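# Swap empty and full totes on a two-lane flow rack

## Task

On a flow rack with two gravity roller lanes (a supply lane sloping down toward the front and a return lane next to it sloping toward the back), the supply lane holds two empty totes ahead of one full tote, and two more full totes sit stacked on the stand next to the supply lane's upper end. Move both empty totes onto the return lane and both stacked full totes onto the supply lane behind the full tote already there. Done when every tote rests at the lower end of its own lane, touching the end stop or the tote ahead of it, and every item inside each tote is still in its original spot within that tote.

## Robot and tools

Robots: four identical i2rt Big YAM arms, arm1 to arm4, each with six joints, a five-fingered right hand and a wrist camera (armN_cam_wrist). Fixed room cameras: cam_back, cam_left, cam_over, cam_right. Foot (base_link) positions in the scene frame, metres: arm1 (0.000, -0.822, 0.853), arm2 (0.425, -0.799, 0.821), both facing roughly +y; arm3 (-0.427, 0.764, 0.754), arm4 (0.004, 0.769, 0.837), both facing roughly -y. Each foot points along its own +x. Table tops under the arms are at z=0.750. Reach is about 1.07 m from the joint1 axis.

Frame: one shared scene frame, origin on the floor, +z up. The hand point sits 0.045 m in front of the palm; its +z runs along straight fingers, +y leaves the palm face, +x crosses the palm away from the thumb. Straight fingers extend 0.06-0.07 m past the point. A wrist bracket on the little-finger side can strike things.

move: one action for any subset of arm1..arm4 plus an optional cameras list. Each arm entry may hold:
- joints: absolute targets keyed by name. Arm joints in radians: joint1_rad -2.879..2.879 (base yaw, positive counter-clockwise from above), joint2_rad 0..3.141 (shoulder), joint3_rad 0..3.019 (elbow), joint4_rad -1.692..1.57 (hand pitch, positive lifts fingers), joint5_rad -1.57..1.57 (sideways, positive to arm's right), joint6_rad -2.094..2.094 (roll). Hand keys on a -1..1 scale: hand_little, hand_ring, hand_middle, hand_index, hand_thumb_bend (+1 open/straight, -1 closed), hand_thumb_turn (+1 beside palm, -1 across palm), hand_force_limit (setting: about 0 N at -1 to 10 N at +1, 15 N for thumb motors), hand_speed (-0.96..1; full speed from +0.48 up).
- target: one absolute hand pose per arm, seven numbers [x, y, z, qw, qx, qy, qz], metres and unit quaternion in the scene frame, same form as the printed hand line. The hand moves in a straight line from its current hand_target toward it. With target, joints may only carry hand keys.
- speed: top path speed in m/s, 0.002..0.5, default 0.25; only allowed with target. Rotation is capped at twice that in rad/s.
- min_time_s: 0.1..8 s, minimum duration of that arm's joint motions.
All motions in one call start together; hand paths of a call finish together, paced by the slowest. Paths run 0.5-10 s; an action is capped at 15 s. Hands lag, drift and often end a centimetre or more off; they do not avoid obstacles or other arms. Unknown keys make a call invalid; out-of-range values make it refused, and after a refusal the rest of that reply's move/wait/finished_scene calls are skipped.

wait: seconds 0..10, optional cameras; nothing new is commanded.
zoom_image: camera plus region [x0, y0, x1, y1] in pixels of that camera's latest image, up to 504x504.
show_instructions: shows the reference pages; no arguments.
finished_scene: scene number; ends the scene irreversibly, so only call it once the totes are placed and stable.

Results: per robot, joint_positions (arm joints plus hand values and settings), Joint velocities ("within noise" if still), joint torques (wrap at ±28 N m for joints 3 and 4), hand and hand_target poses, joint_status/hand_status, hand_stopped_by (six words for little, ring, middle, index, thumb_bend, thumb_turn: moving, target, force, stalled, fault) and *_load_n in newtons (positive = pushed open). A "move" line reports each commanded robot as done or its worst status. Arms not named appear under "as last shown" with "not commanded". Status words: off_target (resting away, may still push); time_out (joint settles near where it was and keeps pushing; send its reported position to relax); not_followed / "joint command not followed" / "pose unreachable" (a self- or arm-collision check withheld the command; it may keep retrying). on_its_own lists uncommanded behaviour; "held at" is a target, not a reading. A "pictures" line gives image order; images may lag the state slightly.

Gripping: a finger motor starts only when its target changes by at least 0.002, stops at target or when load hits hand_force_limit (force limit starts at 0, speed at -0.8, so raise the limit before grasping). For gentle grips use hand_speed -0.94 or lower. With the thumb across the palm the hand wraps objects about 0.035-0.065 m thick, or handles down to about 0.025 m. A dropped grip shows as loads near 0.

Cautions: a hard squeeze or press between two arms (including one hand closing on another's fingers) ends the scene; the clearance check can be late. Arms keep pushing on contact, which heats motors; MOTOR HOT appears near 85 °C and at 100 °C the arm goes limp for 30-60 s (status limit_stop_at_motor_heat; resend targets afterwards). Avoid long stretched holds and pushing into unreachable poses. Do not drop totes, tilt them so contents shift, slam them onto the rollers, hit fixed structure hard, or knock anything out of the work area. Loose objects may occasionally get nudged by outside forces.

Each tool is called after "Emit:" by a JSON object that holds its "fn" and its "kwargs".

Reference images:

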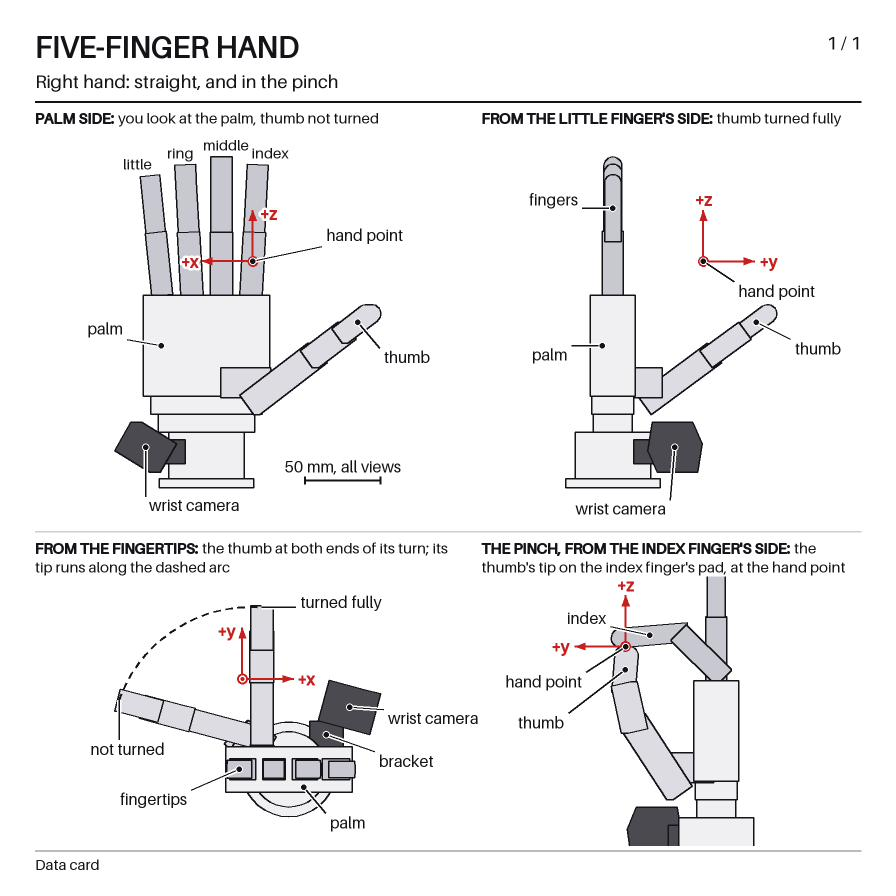

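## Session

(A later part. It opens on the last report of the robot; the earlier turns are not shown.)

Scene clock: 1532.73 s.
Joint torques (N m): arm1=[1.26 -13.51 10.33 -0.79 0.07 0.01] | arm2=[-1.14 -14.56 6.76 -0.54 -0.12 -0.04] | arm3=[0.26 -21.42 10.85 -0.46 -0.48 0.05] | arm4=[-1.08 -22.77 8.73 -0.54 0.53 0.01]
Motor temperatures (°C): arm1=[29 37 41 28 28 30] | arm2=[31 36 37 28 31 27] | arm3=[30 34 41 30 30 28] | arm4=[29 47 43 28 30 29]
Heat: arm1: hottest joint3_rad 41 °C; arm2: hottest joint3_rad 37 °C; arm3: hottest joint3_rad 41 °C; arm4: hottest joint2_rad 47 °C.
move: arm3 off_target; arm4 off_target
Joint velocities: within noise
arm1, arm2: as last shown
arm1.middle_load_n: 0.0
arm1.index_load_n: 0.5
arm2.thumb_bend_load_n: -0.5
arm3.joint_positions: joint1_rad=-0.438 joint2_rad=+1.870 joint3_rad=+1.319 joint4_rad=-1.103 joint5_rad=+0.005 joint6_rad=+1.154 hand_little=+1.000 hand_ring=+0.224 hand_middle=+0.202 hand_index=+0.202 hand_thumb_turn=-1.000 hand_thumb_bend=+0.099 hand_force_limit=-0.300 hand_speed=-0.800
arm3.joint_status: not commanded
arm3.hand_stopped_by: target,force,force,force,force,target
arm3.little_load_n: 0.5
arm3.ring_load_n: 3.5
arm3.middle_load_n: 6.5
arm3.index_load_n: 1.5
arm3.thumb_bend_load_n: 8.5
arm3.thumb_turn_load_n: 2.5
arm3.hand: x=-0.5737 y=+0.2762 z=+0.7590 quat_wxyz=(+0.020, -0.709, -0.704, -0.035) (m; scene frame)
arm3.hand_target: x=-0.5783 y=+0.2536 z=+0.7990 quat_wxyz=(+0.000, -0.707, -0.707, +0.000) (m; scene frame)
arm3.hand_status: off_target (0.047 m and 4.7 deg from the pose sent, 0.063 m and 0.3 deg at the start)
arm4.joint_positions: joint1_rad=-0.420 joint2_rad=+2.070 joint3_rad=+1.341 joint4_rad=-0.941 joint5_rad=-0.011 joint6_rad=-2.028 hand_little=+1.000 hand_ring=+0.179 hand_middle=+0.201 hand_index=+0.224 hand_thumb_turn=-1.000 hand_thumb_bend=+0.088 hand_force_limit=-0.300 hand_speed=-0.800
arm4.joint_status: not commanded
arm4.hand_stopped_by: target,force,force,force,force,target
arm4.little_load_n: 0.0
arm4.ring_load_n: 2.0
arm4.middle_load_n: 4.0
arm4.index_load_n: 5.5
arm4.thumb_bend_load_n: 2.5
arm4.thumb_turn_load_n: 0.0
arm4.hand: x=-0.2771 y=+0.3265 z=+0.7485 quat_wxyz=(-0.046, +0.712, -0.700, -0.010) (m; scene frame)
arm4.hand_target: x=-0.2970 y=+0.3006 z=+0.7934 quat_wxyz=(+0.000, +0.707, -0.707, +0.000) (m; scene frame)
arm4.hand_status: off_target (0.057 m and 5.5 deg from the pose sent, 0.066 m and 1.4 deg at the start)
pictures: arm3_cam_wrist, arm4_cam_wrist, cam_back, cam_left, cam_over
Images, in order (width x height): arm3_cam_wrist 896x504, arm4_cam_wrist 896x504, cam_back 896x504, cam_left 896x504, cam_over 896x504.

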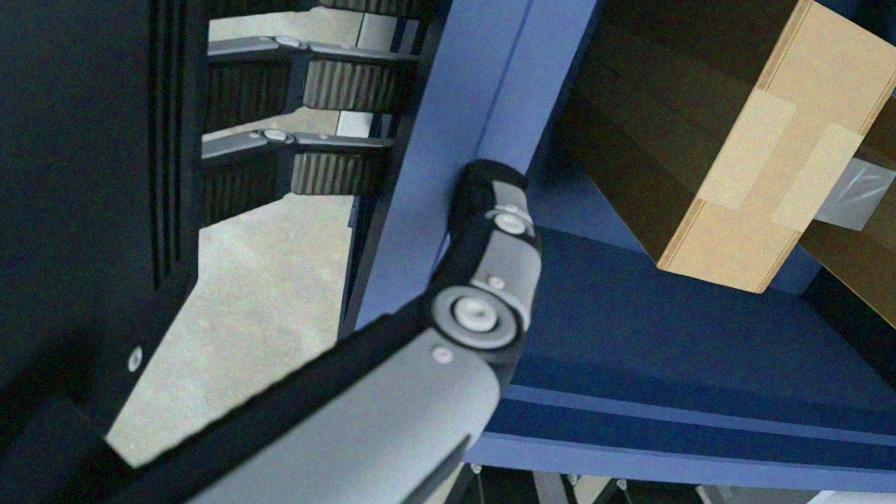

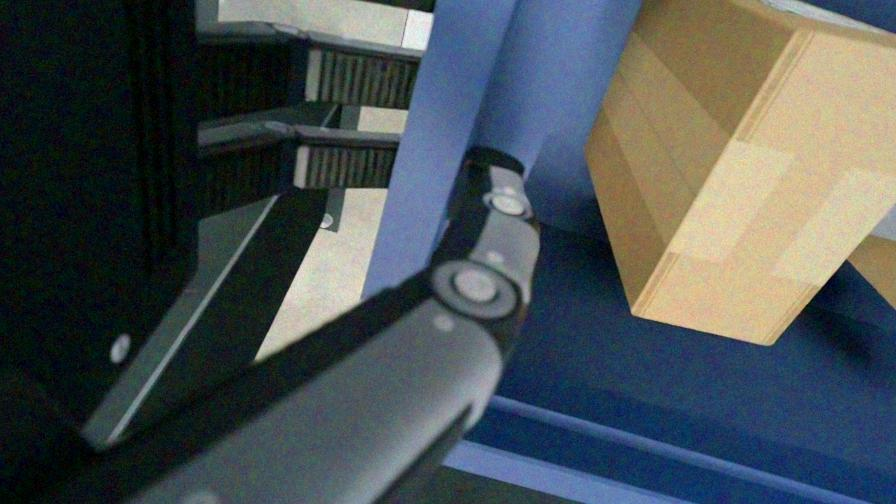

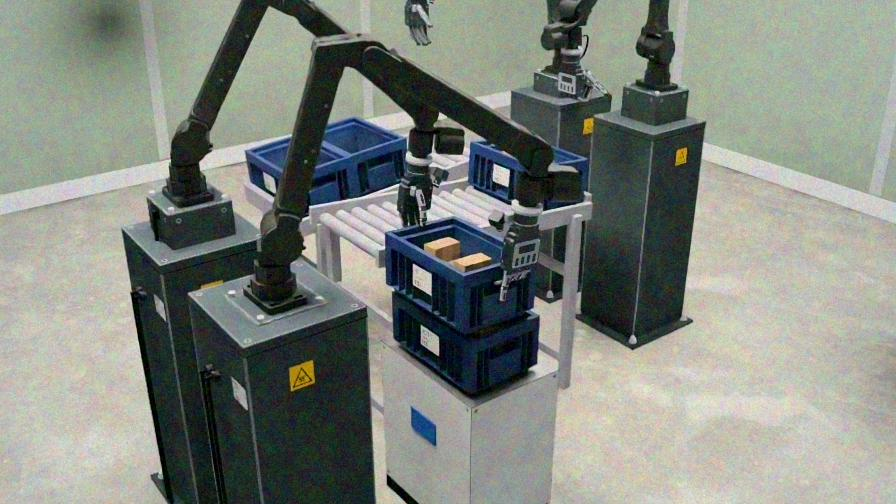

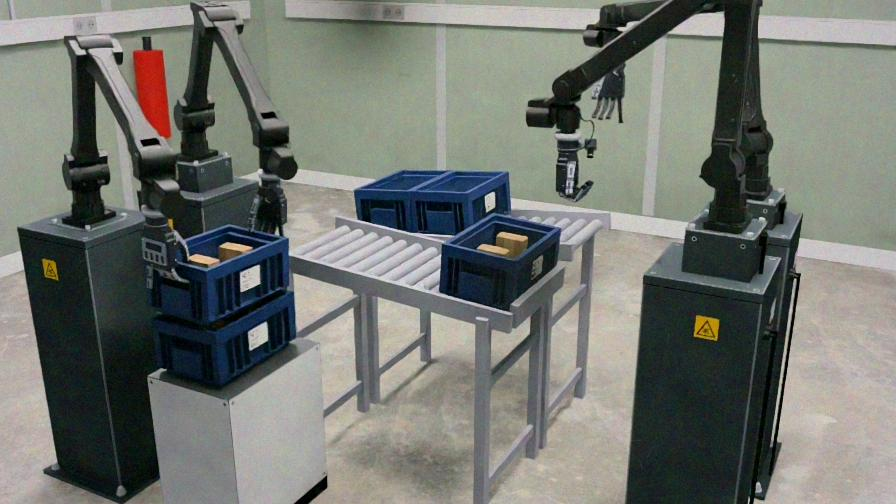

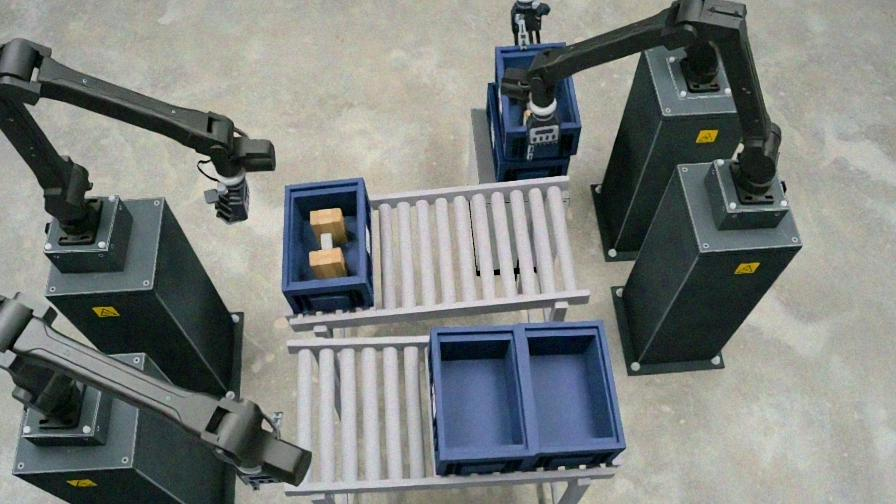

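Emit:
{"fn": "move", "kwargs": {"arm3": {"target": [-0.579, 0.240, 0.93, 0, 0.7071, 0.7071, 0], "speed": 0.08}, "arm4": {"target": [-0.298, 0.2865, 0.9243, 0, 0.7071, -0.7071, 0], "speed": 0.08}, "cameras": ["arm3_cam_wrist", "arm4_cam_wrist", "cam_back", "cam_left", "cam_over"]}}

Scene clock: 1541.63 s.
Joint torques (N m): arm1=[1.14 -13.51 10.35 -0.84 0.06 0] | arm2=[-1.32 -14.51 6.79 -0.58 -0.13 -0.03] | arm3=[0.73 -22.12 15.21 -0.42 -0.54 0.08] | arm4=[-0.91 -22.77 12.11 -0.91 0.53 0.09]
Motor temperatures (°C): arm1=[29 37 41 28 28 30] | arm2=[31 36 37 28 31 27] | arm3=[30 34 43 30 31 28] | arm4=[29 49 43 28 30 29]
Heat: arm1: hottest joint3_rad 41 °C; arm2: hottest joint3_rad 37 °C; arm3: hottest joint3_rad 43 °C; arm4: hottest joint2_rad 49 °C.
move: arm3 off_target; arm4 off_target
Joint velocities: within noise
arm1.joint_positions: joint1_rad=+0.035 joint2_rad=+1.568 joint3_rad=+0.932 joint4_rad=-0.967 joint5_rad=-0.002 joint6_rad=-0.011 hand_little=-0.900 hand_ring=-0.900 hand_middle=-0.900 hand_index=-0.900 hand_thumb_turn=+1.000 hand_thumb_bend=+1.000 hand_force_limit=-0.400 hand_speed=+0.200
arm1.joint_status: not commanded
arm1.hand_stopped_by: target,target,target,target,target,target
arm1.little_load_n: 0.0
arm1.ring_load_n: 0.0
arm1.middle_load_n: 0.5
arm1.index_load_n: 0.0
arm1.thumb_bend_load_n: 0.0
arm1.thumb_turn_load_n: 0.0
arm1.hand: x=-0.0292 y=-0.4949 z=+0.8690 quat_wxyz=(+0.016, +1.000, +0.004, +0.001) (m; scene frame)
arm1.hand_target: x=-0.0299 y=-0.4803 z=+0.8801 quat_wxyz=(+0.000, +1.000, +0.000, +0.000) (m; scene frame)
arm1.hand_status: not commanded
arm2.joint_positions: joint1_rad=-0.411 joint2_rad=+1.718 joint3_rad=+1.601 joint4_rad=-1.434 joint5_rad=-0.003 joint6_rad=+1.112 hand_little=+1.000 hand_ring=+0.180 hand_middle=+0.180 hand_index=+0.180 hand_thumb_turn=-1.000 hand_thumb_bend=+1.000 hand_force_limit=-0.400 hand_speed=-0.400
arm2.joint_status: not commanded
arm2.hand_stopped_by: target,target,target,target,target,target
arm2.little_load_n: 0.0
arm2.ring_load_n: 0.0
arm2.middle_load_n: 0.0
arm2.index_load_n: 0.0
arm2.thumb_bend_load_n: 0.0
arm2.thumb_turn_load_n: 0.0
arm2.hand: x=+0.5978 y=-0.2935 z=+1.0035 quat_wxyz=(-0.010, +0.708, -0.706, -0.002) (m; scene frame)
arm2.hand_target: x=+0.5999 y=-0.2999 z=+1.0002 quat_wxyz=(+0.000, +0.707, -0.707, +0.000) (m; scene frame)
arm2.hand_status: not commanded
arm3.joint_positions: joint1_rad=-0.436 joint2_rad=+1.791 joint3_rad=+1.528 joint4_rad=-1.424 joint5_rad=+0.005 joint6_rad=+1.154 hand_little=+1.000 hand_ring=+0.224 hand_middle=+0.202 hand_index=+0.202 hand_thumb_turn=-1.000 hand_thumb_bend=+0.099 hand_force_limit=-0.300 hand_speed=-0.800
arm3.joint_status: not commanded
arm3.hand_stopped_by: target,force,force,force,force,target
arm3.little_load_n: 0.0
arm3.ring_load_n: 4.5
arm3.middle_load_n: 6.5
arm3.index_load_n: 1.0
arm3.thumb_bend_load_n: 9.0
arm3.thumb_turn_load_n: 2.0
arm3.hand: x=-0.5748 y=+0.2695 z=+0.8732 quat_wxyz=(+0.026, -0.707, -0.705, -0.051) (m; scene frame)
arm3.hand_target: x=-0.5772 y=+0.2443 z=+0.9298 quat_wxyz=(-0.001, -0.707, -0.707, +0.000) (m; scene frame)
arm3.hand_status: off_target (0.064 m and 6.6 deg from the pose sent, 0.175 m and 4.7 deg at the start)
arm4.joint_positions: joint1_rad=-0.420 joint2_rad=+1.933 joint3_rad=+1.481 joint4_rad=-1.244 joint5_rad=-0.012 joint6_rad=-2.024 hand_little=+1.000 hand_ring=+0.179 hand_middle=+0.201 hand_index=+0.224 hand_thumb_turn=-1.000 hand_thumb_bend=+0.088 hand_force_limit=-0.300 hand_speed=-0.800
arm4.joint_status: not commanded
arm4.hand_stopped_by: target,force,force,force,force,target
arm4.little_load_n: 0.0
arm4.ring_load_n: 2.5
arm4.middle_load_n: 4.0
arm4.index_load_n: 4.5
arm4.thumb_bend_load_n: 3.0
arm4.thumb_turn_load_n: -1.0
arm4.hand: x=-0.2803 y=+0.3195 z=+0.8668 quat_wxyz=(-0.059, +0.710, -0.701, -0.014) (m; scene frame)
arm4.hand_target: x=-0.2959 y=+0.2906 z=+0.9247 quat_wxyz=(+0.000, +0.707, -0.707, +0.001) (m; scene frame)
arm4.hand_status: off_target (0.069 m and 7.0 deg from the pose sent, 0.181 m and 5.5 deg at the start)
pictures: arm3_cam_wrist, arm4_cam_wrist, cam_back, cam_left, cam_over
Images, in order (width x height): arm3_cam_wrist 896x504, arm4_cam_wrist 896x504, cam_back 896x504, cam_left 896x504, cam_over 896x504.

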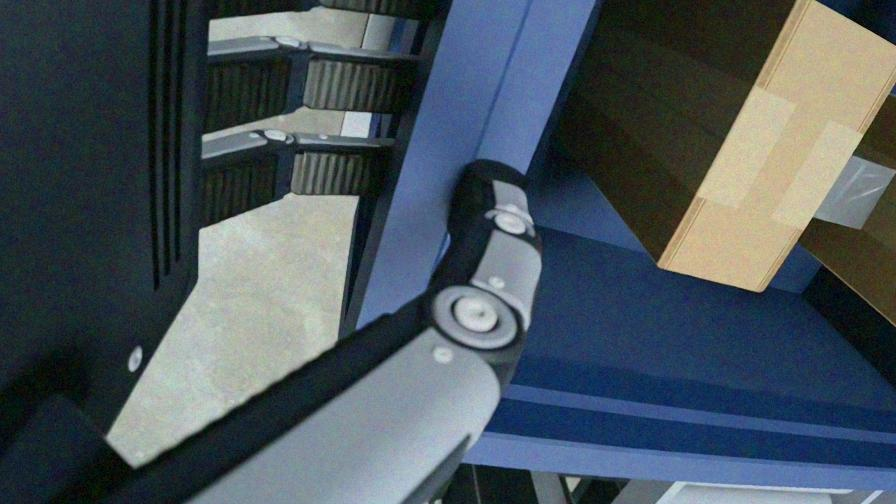

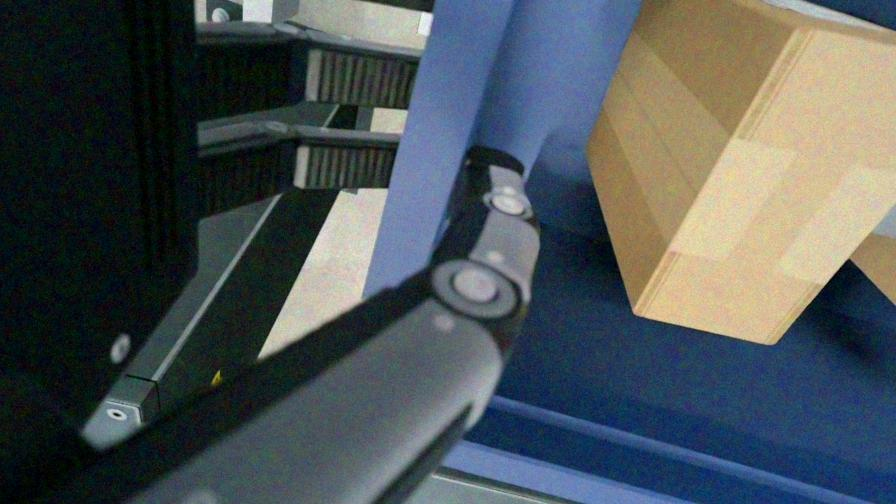

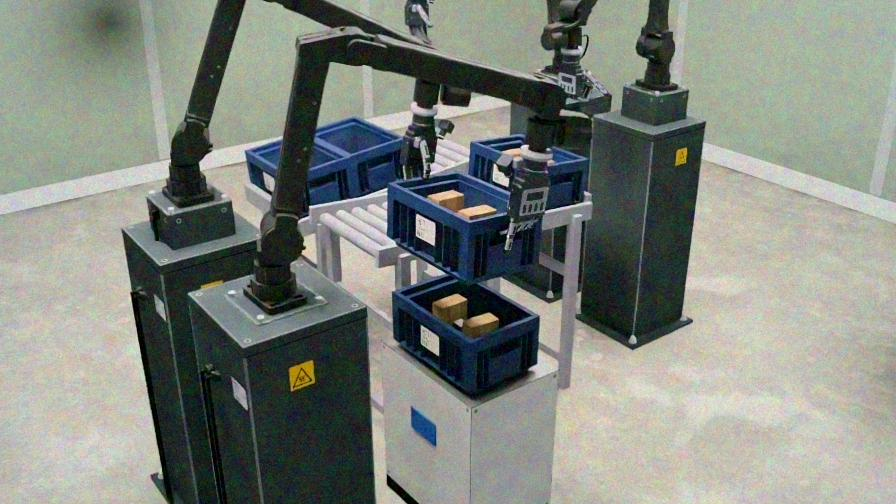

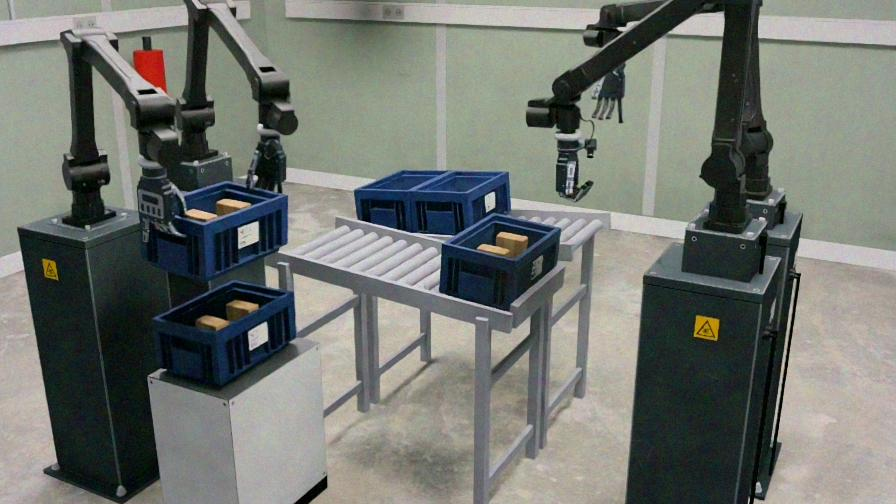

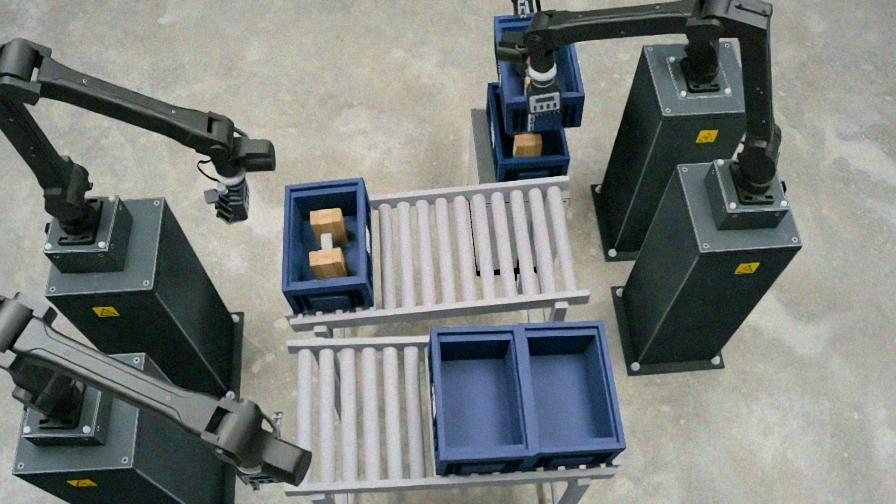

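Emit:
{"fn": "move", "kwargs": {"arm3": {"target": [-0.147, 0.079, 0.945, 0, 0.7071, 0.7071, 0], "speed": 0.1}, "arm4": {"target": [0.134, 0.1256, 0.940, 0, 0.7071, -0.7071, 0], "speed": 0.1}, "cameras": ["arm3_cam_wrist", "arm4_cam_wrist", "cam_back", "cam_left", "cam_over", "cam_right"]}}

Scene clock: 1558.83 s.
Joint torques (N m): arm1=[1.2 -13.45 10.32 -0.81 0.07 0] | arm2=[-1.14 -14.51 6.82 -0.59 -0.12 -0.04] | arm3=[1.08 -27.4 16.27 -0.13 -0.54 0.04] | arm4=[-1.61 -26.52 13.29 -1.42 0.94 -0.03]
Motor temperatures (°C): arm1=[29 37 41 28 28 30] | arm2=[31 36 37 28 31 27] | arm3=[30 36 51 30 31 28] | arm4=[29 52 44 28 30 29]
Heat: arm1: hottest joint3_rad 41 °C; arm2: hottest joint3_rad 37 °C; arm3: hottest joint3_rad 51 °C; arm4: hottest joint2_rad 52 °C.
move: arm3 off_target; arm4 off_target
Joint velocities: within noise
arm1, arm2: as last shown
arm1.ring_load_n: 0.5
arm1.middle_load_n: 0.0
arm3.joint_positions: joint1_rad=+0.292 joint2_rad=+2.223 joint3_rad=+2.267 joint4_rad=-1.695 joint5_rad=+0.004 joint6_rad=+1.887 hand_little=+1.000 hand_ring=+0.224 hand_middle=+0.202 hand_index=+0.202 hand_thumb_turn=-1.000 hand_thumb_bend=+0.097 hand_force_limit=-0.300 hand_speed=-0.800
arm3.joint_status: not commanded
arm3.hand_stopped_by: target,force,force,force,force,target
arm3.little_load_n: 0.0
arm3.ring_load_n: 1.0
arm3.middle_load_n: 4.5
arm3.index_load_n: 2.0
arm3.thumb_bend_load_n: 0.0
arm3.thumb_turn_load_n: 0.0
arm3.hand: x=-0.1661 y=+0.0981 z=+0.8867 quat_wxyz=(+0.040, -0.710, -0.703, -0.014) (m; scene frame)
arm3.hand_target: x=-0.1490 y=+0.0841 z=+0.9448 quat_wxyz=(-0.013, -0.708, -0.707, +0.005) (m; scene frame)
arm3.hand_status: off_target (0.064 m and 4.9 deg from the pose sent, 0.474 m and 6.6 deg at the start; a joint's target at an end of its range on 29 of 165 steps)
arm4.joint_positions: joint1_rad=+0.301 joint2_rad=+2.298 joint3_rad=+2.139 joint4_rad=-1.513 joint5_rad=-0.024 joint6_rad=-1.300 hand_little=+1.000 hand_ring=+0.180 hand_middle=+0.202 hand_index=+0.224 hand_thumb_turn=-1.000 hand_thumb_bend=+0.090 hand_force_limit=-0.300 hand_speed=-0.800
arm4.joint_status: not commanded
arm4.hand_stopped_by: target,force,force,force,force,target
arm4.little_load_n: 0.0
arm4.ring_load_n: 4.0
arm4.middle_load_n: 7.0
arm4.index_load_n: 9.5
arm4.thumb_bend_load_n: 12.5
arm4.thumb_turn_load_n: 2.5
arm4.hand: x=+0.1346 y=+0.1527 z=+0.8846 quat_wxyz=(-0.033, +0.709, -0.703, -0.037) (m; scene frame)
arm4.hand_target: x=+0.1330 y=+0.1299 z=+0.9399 quat_wxyz=(+0.001, +0.707, -0.707, +0.001) (m; scene frame)
arm4.hand_status: off_target (0.062 m and 5.7 deg from the pose sent, 0.463 m and 7.0 deg at the start)
pictures: arm3_cam_wrist, arm4_cam_wrist, cam_back, cam_left, cam_over, cam_right
Images, in order (width x height): arm3_cam_wrist 896x504, arm4_cam_wrist 896x504, cam_back 896x504, cam_left 896x504, cam_over 896x504, cam_right 896x504.

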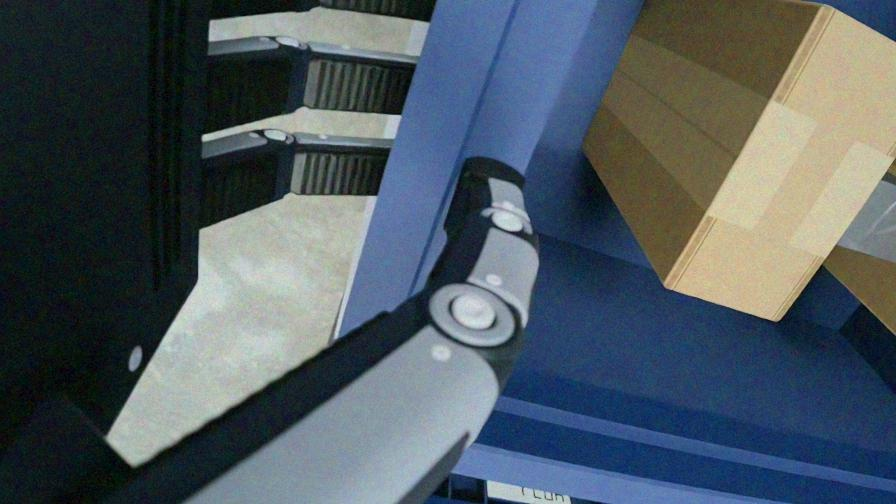

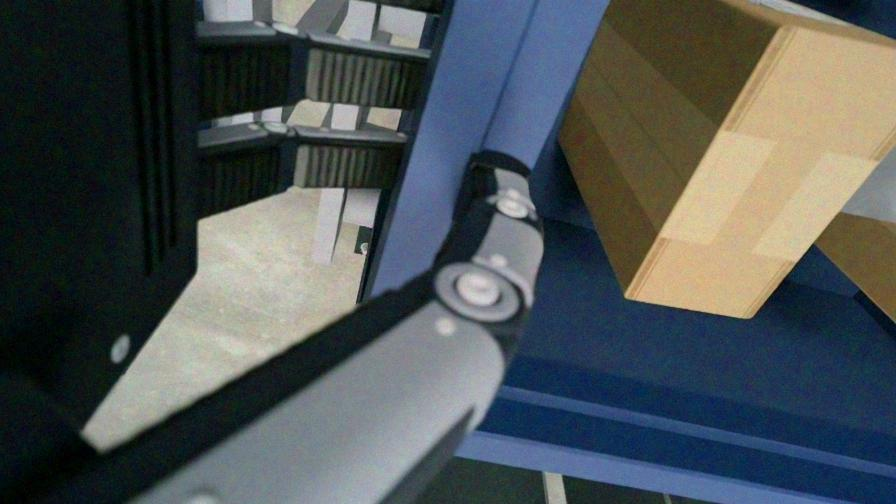

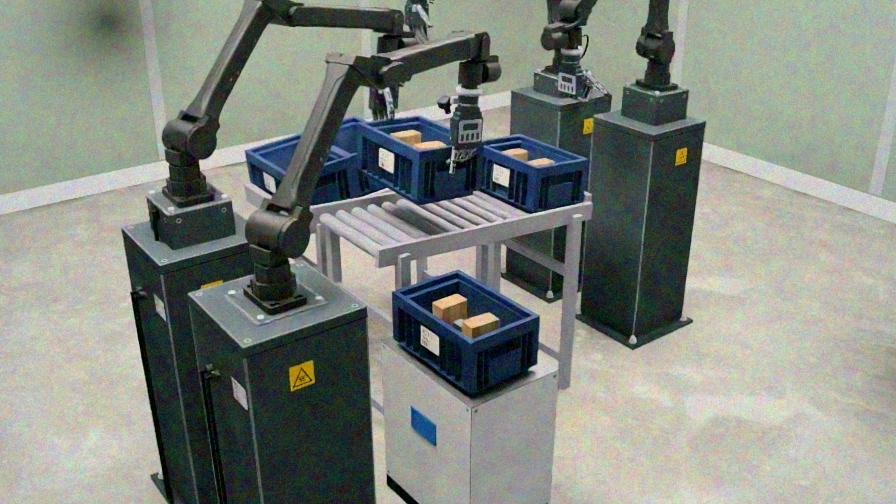

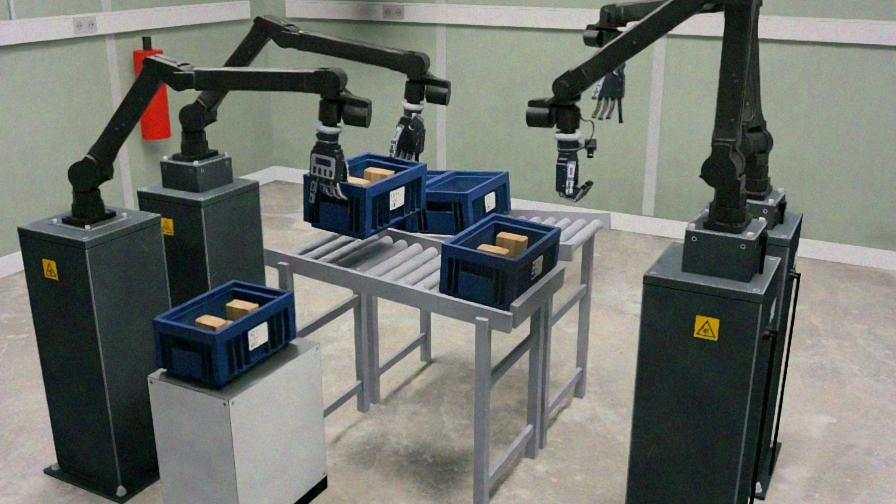

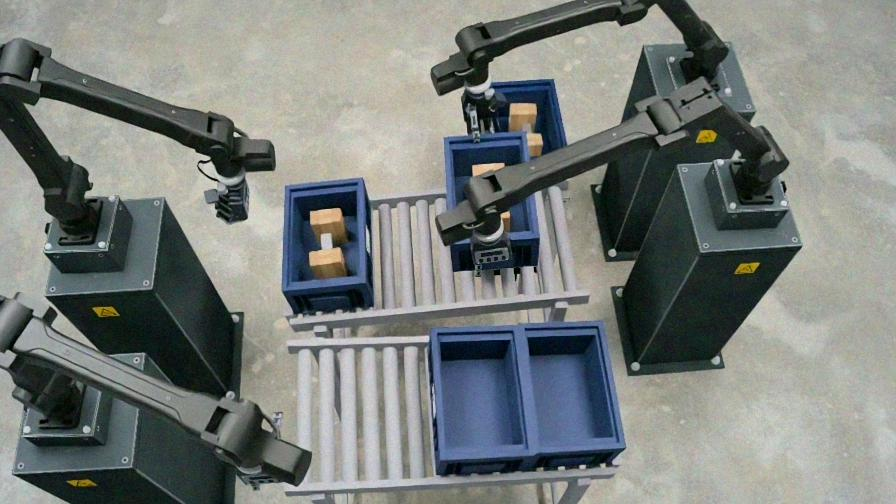

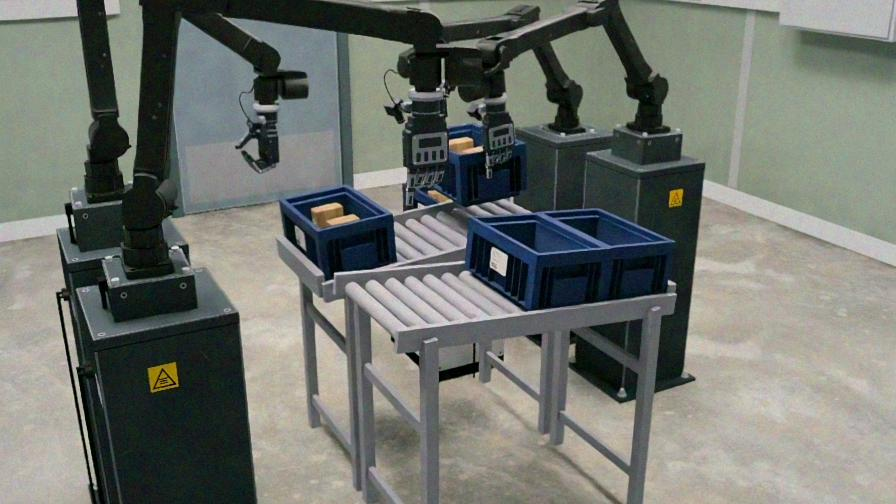

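Emit:
{"fn": "move", "kwargs": {"arm3": {"target": [-0.138, 0.079, 0.875, 0, 0.7071, 0.7071, 0], "speed": 0.08}, "arm4": {"target": [0.145, 0.1256, 0.870, 0, 0.7071, -0.7071, 0], "speed": 0.08}, "cameras": ["arm3_cam_wrist", "arm4_cam_wrist", "cam_left", "cam_over"]}}

Emit:
{"fn": "zoom_image", "kwargs": {"camera": "cam_left", "region": [260, 130, 480, 290]}}

Emit:
{"fn": "zoom_image", "kwargs": {"camera": "arm4_cam_wrist", "region": [290, 150, 450, 330]}}

Emit:
{"fn": "zoom_image", "kwargs": {"camera": "arm3_cam_wrist", "region": [290, 150, 450, 350]}}

Scene clock: 1576.93 s.
Joint torques (N m): arm1=[1.26 -13.51 10.3 -0.8 0.07 0] | arm2=[-1.08 -14.62 6.8 -0.59 -0.13 -0.04] | arm3=[1.38 -27.58 9.28 0.62 -0.49 0.12] | arm4=[-0.67 -27.99 7.49 -0.23 0.86 0]
Motor temperatures (°C): arm1=[28 37 41 28 28 30] | arm2=[31 36 37 28 31 27] | arm3=[30 36 53 30 31 28] | arm4=[28 56 49 28 31 29]
Heat: arm1: hottest joint3_rad 41 °C; arm2: hottest joint3_rad 37 °C; arm3: hottest joint3_rad 53 °C; arm4: hottest joint2_rad 56 °C.
move: arm3 off_target; arm4 off_target
Joint velocities: within noise
arm1, arm2: as last shown
arm1.ring_load_n: 0.0
arm3.joint_positions: joint1_rad=+0.299 joint2_rad=+2.273 joint3_rad=+2.243 joint4_rad=-1.592 joint5_rad=+0.005 joint6_rad=+1.899 hand_little=+1.000 hand_ring=+0.224 hand_middle=+0.202 hand_index=+0.202 hand_thumb_turn=-1.000 hand_thumb_bend=+0.097 hand_force_limit=-0.300 hand_speed=-0.800
arm3.joint_status: not commanded
arm3.hand_stopped_by: target,force,force,force,force,target
arm3.little_load_n: 0.0
arm3.ring_load_n: 2.0
arm3.middle_load_n: 4.5
arm3.index_load_n: 1.0
arm3.thumb_bend_load_n: 0.0
arm3.thumb_turn_load_n: 0.0
arm3.hand: x=-0.1553 y=+0.0795 z=+0.8447 quat_wxyz=(+0.027, -0.712, -0.702, -0.007) (m; scene frame)
arm3.hand_target: x=-0.1385 y=+0.0797 z=+0.8750 quat_wxyz=(+0.000, -0.707, -0.707, +0.000) (m; scene frame)
arm3.hand_status: off_target (0.035 m and 3.3 deg from the pose sent, 0.036 m and 4.9 deg at the start)
arm4.joint_positions: joint1_rad=+0.309 joint2_rad=+2.360 joint3_rad=+2.134 joint4_rad=-1.402 joint5_rad=-0.023 joint6_rad=-1.284 hand_little=+1.000 hand_ring=+0.180 hand_middle=+0.202 hand_index=+0.224 hand_thumb_turn=-1.000 hand_thumb_bend=+0.090 hand_force_limit=-0.300 hand_speed=-0.800
arm4.joint_status: not commanded
arm4.hand_stopped_by: target,force,force,force,force,target
arm4.little_load_n: 0.0
arm4.ring_load_n: 5.0
arm4.middle_load_n: 7.5
arm4.index_load_n: 8.5
arm4.thumb_bend_load_n: 10.5
arm4.thumb_turn_load_n: 1.5
arm4.hand: x=+0.1457 y=+0.1343 z=+0.8377 quat_wxyz=(-0.021, +0.707, -0.706, -0.018) (m; scene frame)
arm4.hand_target: x=+0.1449 y=+0.1263 z=+0.8697 quat_wxyz=(+0.000, +0.707, -0.707, +0.000) (m; scene frame)
arm4.hand_status: off_target (0.033 m and 3.2 deg from the pose sent, 0.033 m and 5.7 deg at the start)
pictures: arm3_cam_wrist, arm4_cam_wrist, cam_left, cam_over
Images, in order (width x height): arm3_cam_wrist 896x504, arm4_cam_wrist 896x504, cam_left 896x504, cam_over 896x504.

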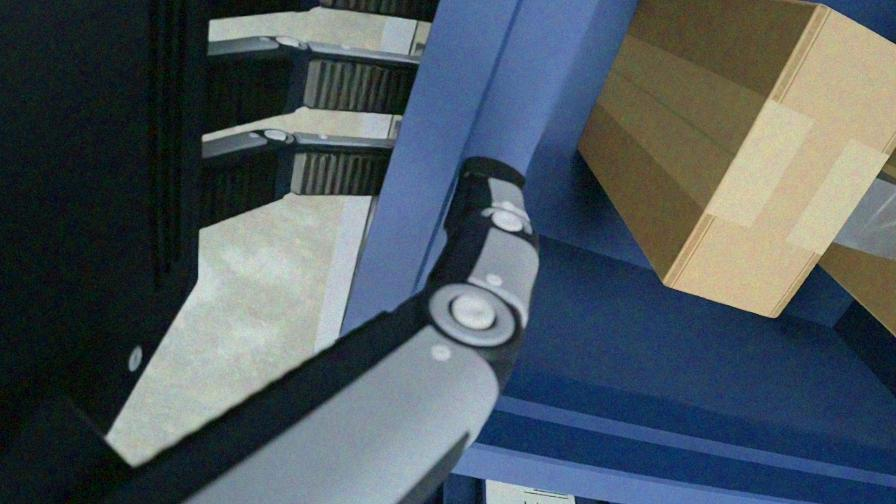

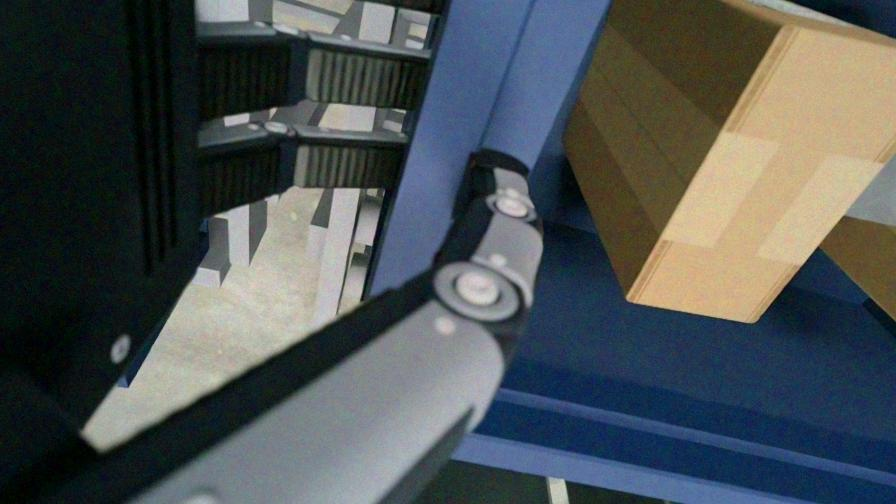

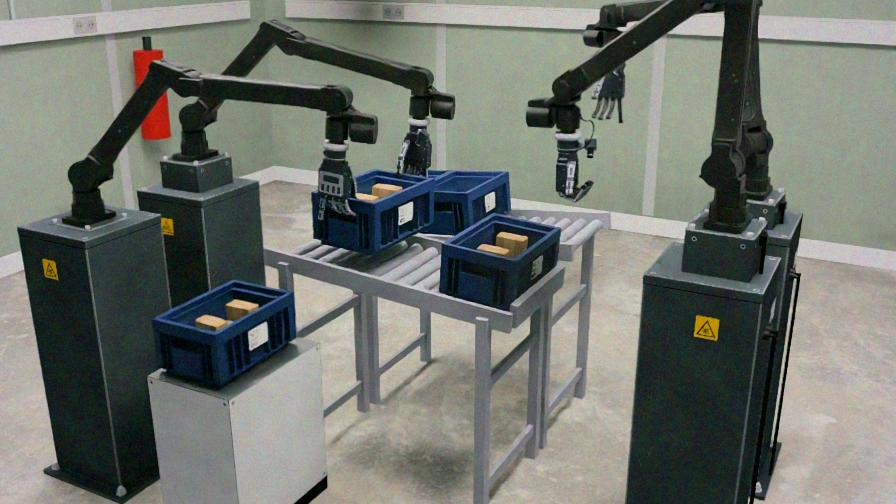

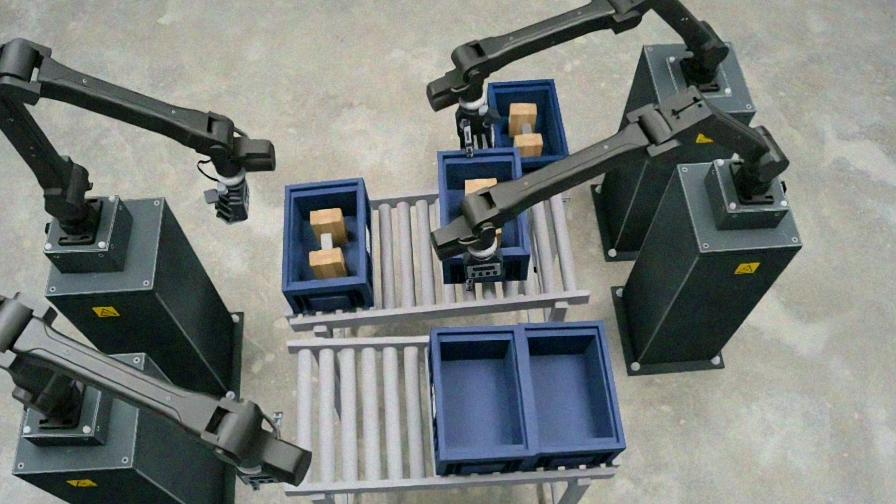

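Scaled by 2.291.

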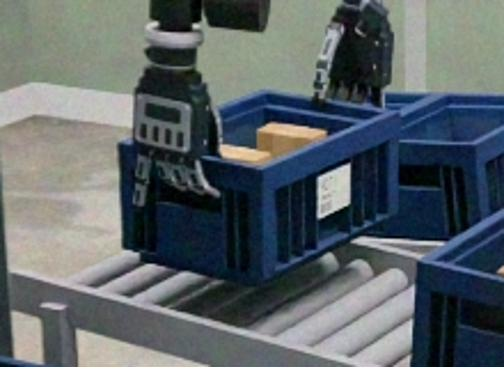

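Scaled by 2.800.

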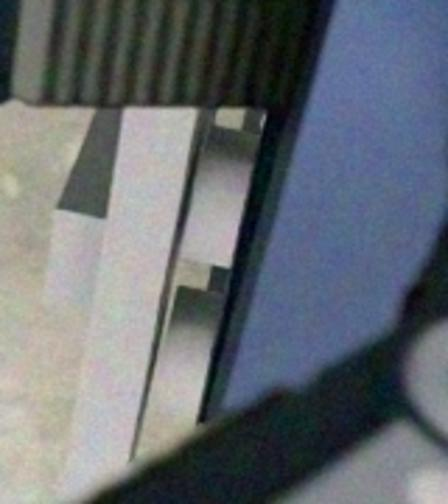

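Scaled by 2.520.

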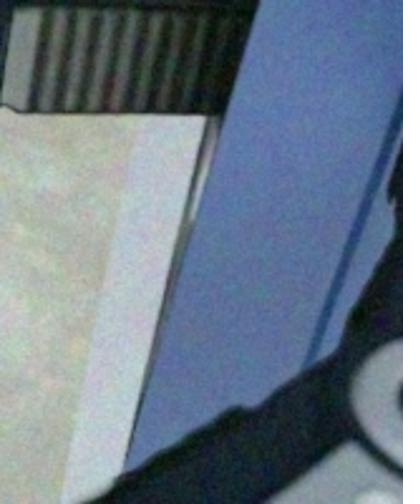

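Emit:
{"fn": "move", "kwargs": {"arm3": {"target":[-0.130,0.079,0.845,0,0.7071,0.7071,0],"speed":0.05}, "arm4": {"target":[0.153,0.1256,0.840,0,0.7071,-0.7071,0],"speed":0.05}, "cameras": ["arm3_cam_wrist","arm4_cam_wrist","cam_over"]}}

Scene clock: 1640.13 s.
Joint torques (N m): arm1=[1.32 -13.57 10.3 -0.8 0.08 0] | arm2=[-0.97 -14.62 6.86 -0.61 -0.12 -0.04] | arm3=[1.38 -27.28 9.02 0.49 -0.44 0.03] | arm4=[-0.79 -27.87 7.36 -0.09 0.89 -0.05]
Motor temperatures (°C): arm1=[28 37 41 28 28 30] | arm2=[31 36 37 28 31 27] | arm3=[30 43 50 30 31 28] | arm4=[28 60 46 28 32 29]
Heat: arm1: hottest joint3_rad 41 °C; arm2: hottest joint3_rad 37 °C; arm3: hottest joint3_rad 50 °C; arm4: hottest joint2_rad 60 °C.
move: arm3 off_target; arm4 off_target
Joint velocities: within noise
arm1, arm2: as last shown
arm2.thumb_bend_load_n: -0.5
arm3.joint_positions: joint1_rad=+0.311 joint2_rad=+2.282 joint3_rad=+2.188 joint4_rad=-1.523 joint5_rad=+0.005 joint6_rad=+1.911 hand_little=+1.000 hand_ring=+0.224 hand_middle=+0.202 hand_index=+0.202 hand_thumb_turn=-1.000 hand_thumb_bend=+0.097 hand_force_limit=-0.300 hand_speed=-0.800
arm3.joint_status: not commanded
arm3.hand_stopped_by: target,force,force,force,force,target
arm3.little_load_n: 0.0
arm3.ring_load_n: 1.5
arm3.middle_load_n: 4.5
arm3.index_load_n: 1.5
arm3.thumb_bend_load_n: 0.0
arm3.thumb_turn_load_n: 0.0
arm3.hand: x=-0.1475 y=+0.0803 z=+0.8176 quat_wxyz=(+0.025, -0.712, -0.702, -0.006) (m; scene frame)
arm3.hand_target: x=-0.1304 y=+0.0796 z=+0.8449 quat_wxyz=(+0.000, -0.707, -0.707, +0.000) (m; scene frame)
arm3.hand_status: off_target (0.032 m and 3.0 deg from the pose sent, 0.025 m and 3.3 deg at the start)
arm4.joint_positions: joint1_rad=+0.320 joint2_rad=+2.385 joint3_rad=+2.107 joint4_rad=-1.345 joint5_rad=-0.023 joint6_rad=-1.272 hand_little=+1.000 hand_ring=+0.180 hand_middle=+0.202 hand_index=+0.224 hand_thumb_turn=-1.000 hand_thumb_bend=+0.090 hand_force_limit=-0.300 hand_speed=-0.800
arm4.joint_status: not commanded
arm4.hand_stopped_by: target,force,force,force,force,target
arm4.little_load_n: 0.0
arm4.ring_load_n: 5.0
arm4.middle_load_n: 7.5
arm4.index_load_n: 8.0
arm4.thumb_bend_load_n: 10.0
arm4.thumb_turn_load_n: 2.0
arm4.hand: x=+0.1535 y=+0.1351 z=+0.8099 quat_wxyz=(-0.020, +0.707, -0.707, -0.017) (m; scene frame)
arm4.hand_target: x=+0.1530 y=+0.1261 z=+0.8396 quat_wxyz=(+0.000, +0.707, -0.707, +0.000) (m; scene frame)
arm4.hand_status: off_target (0.032 m and 3.0 deg from the pose sent, 0.012 m and 3.2 deg at the start)
pictures: arm3_cam_wrist, arm4_cam_wrist, cam_over
Images, in order (width x height): arm3_cam_wrist 896x504, arm4_cam_wrist 896x504, cam_over 896x504.

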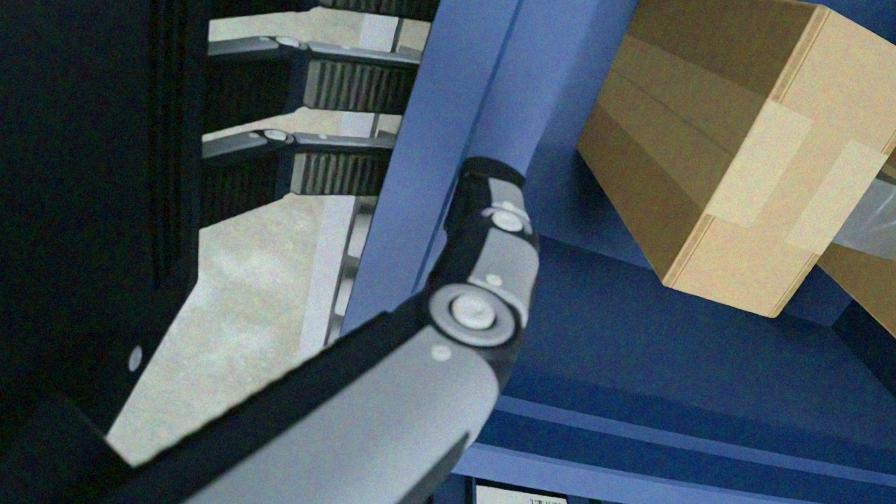

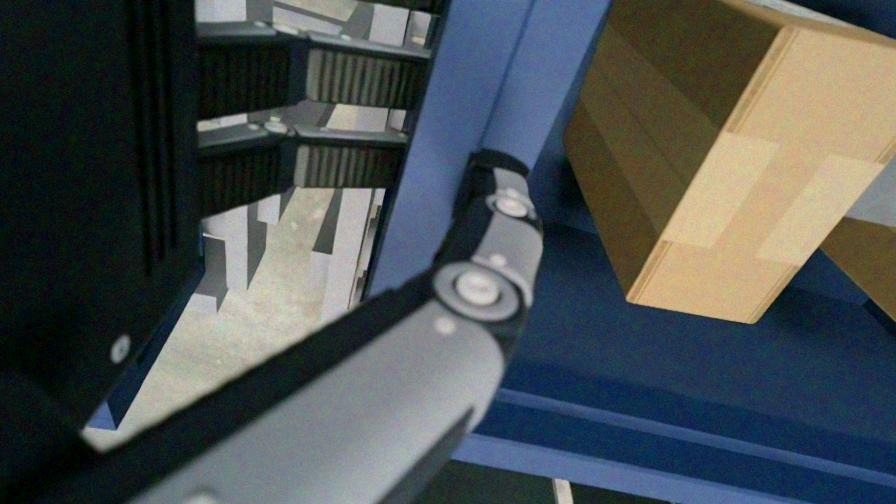

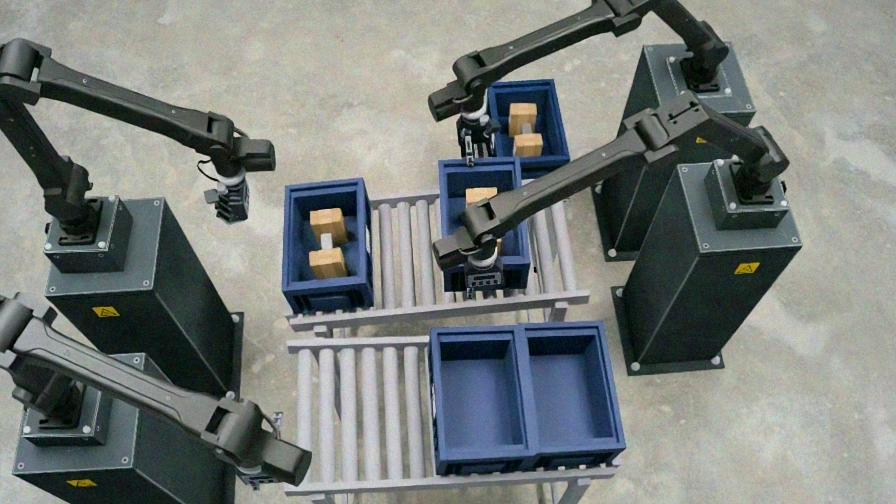

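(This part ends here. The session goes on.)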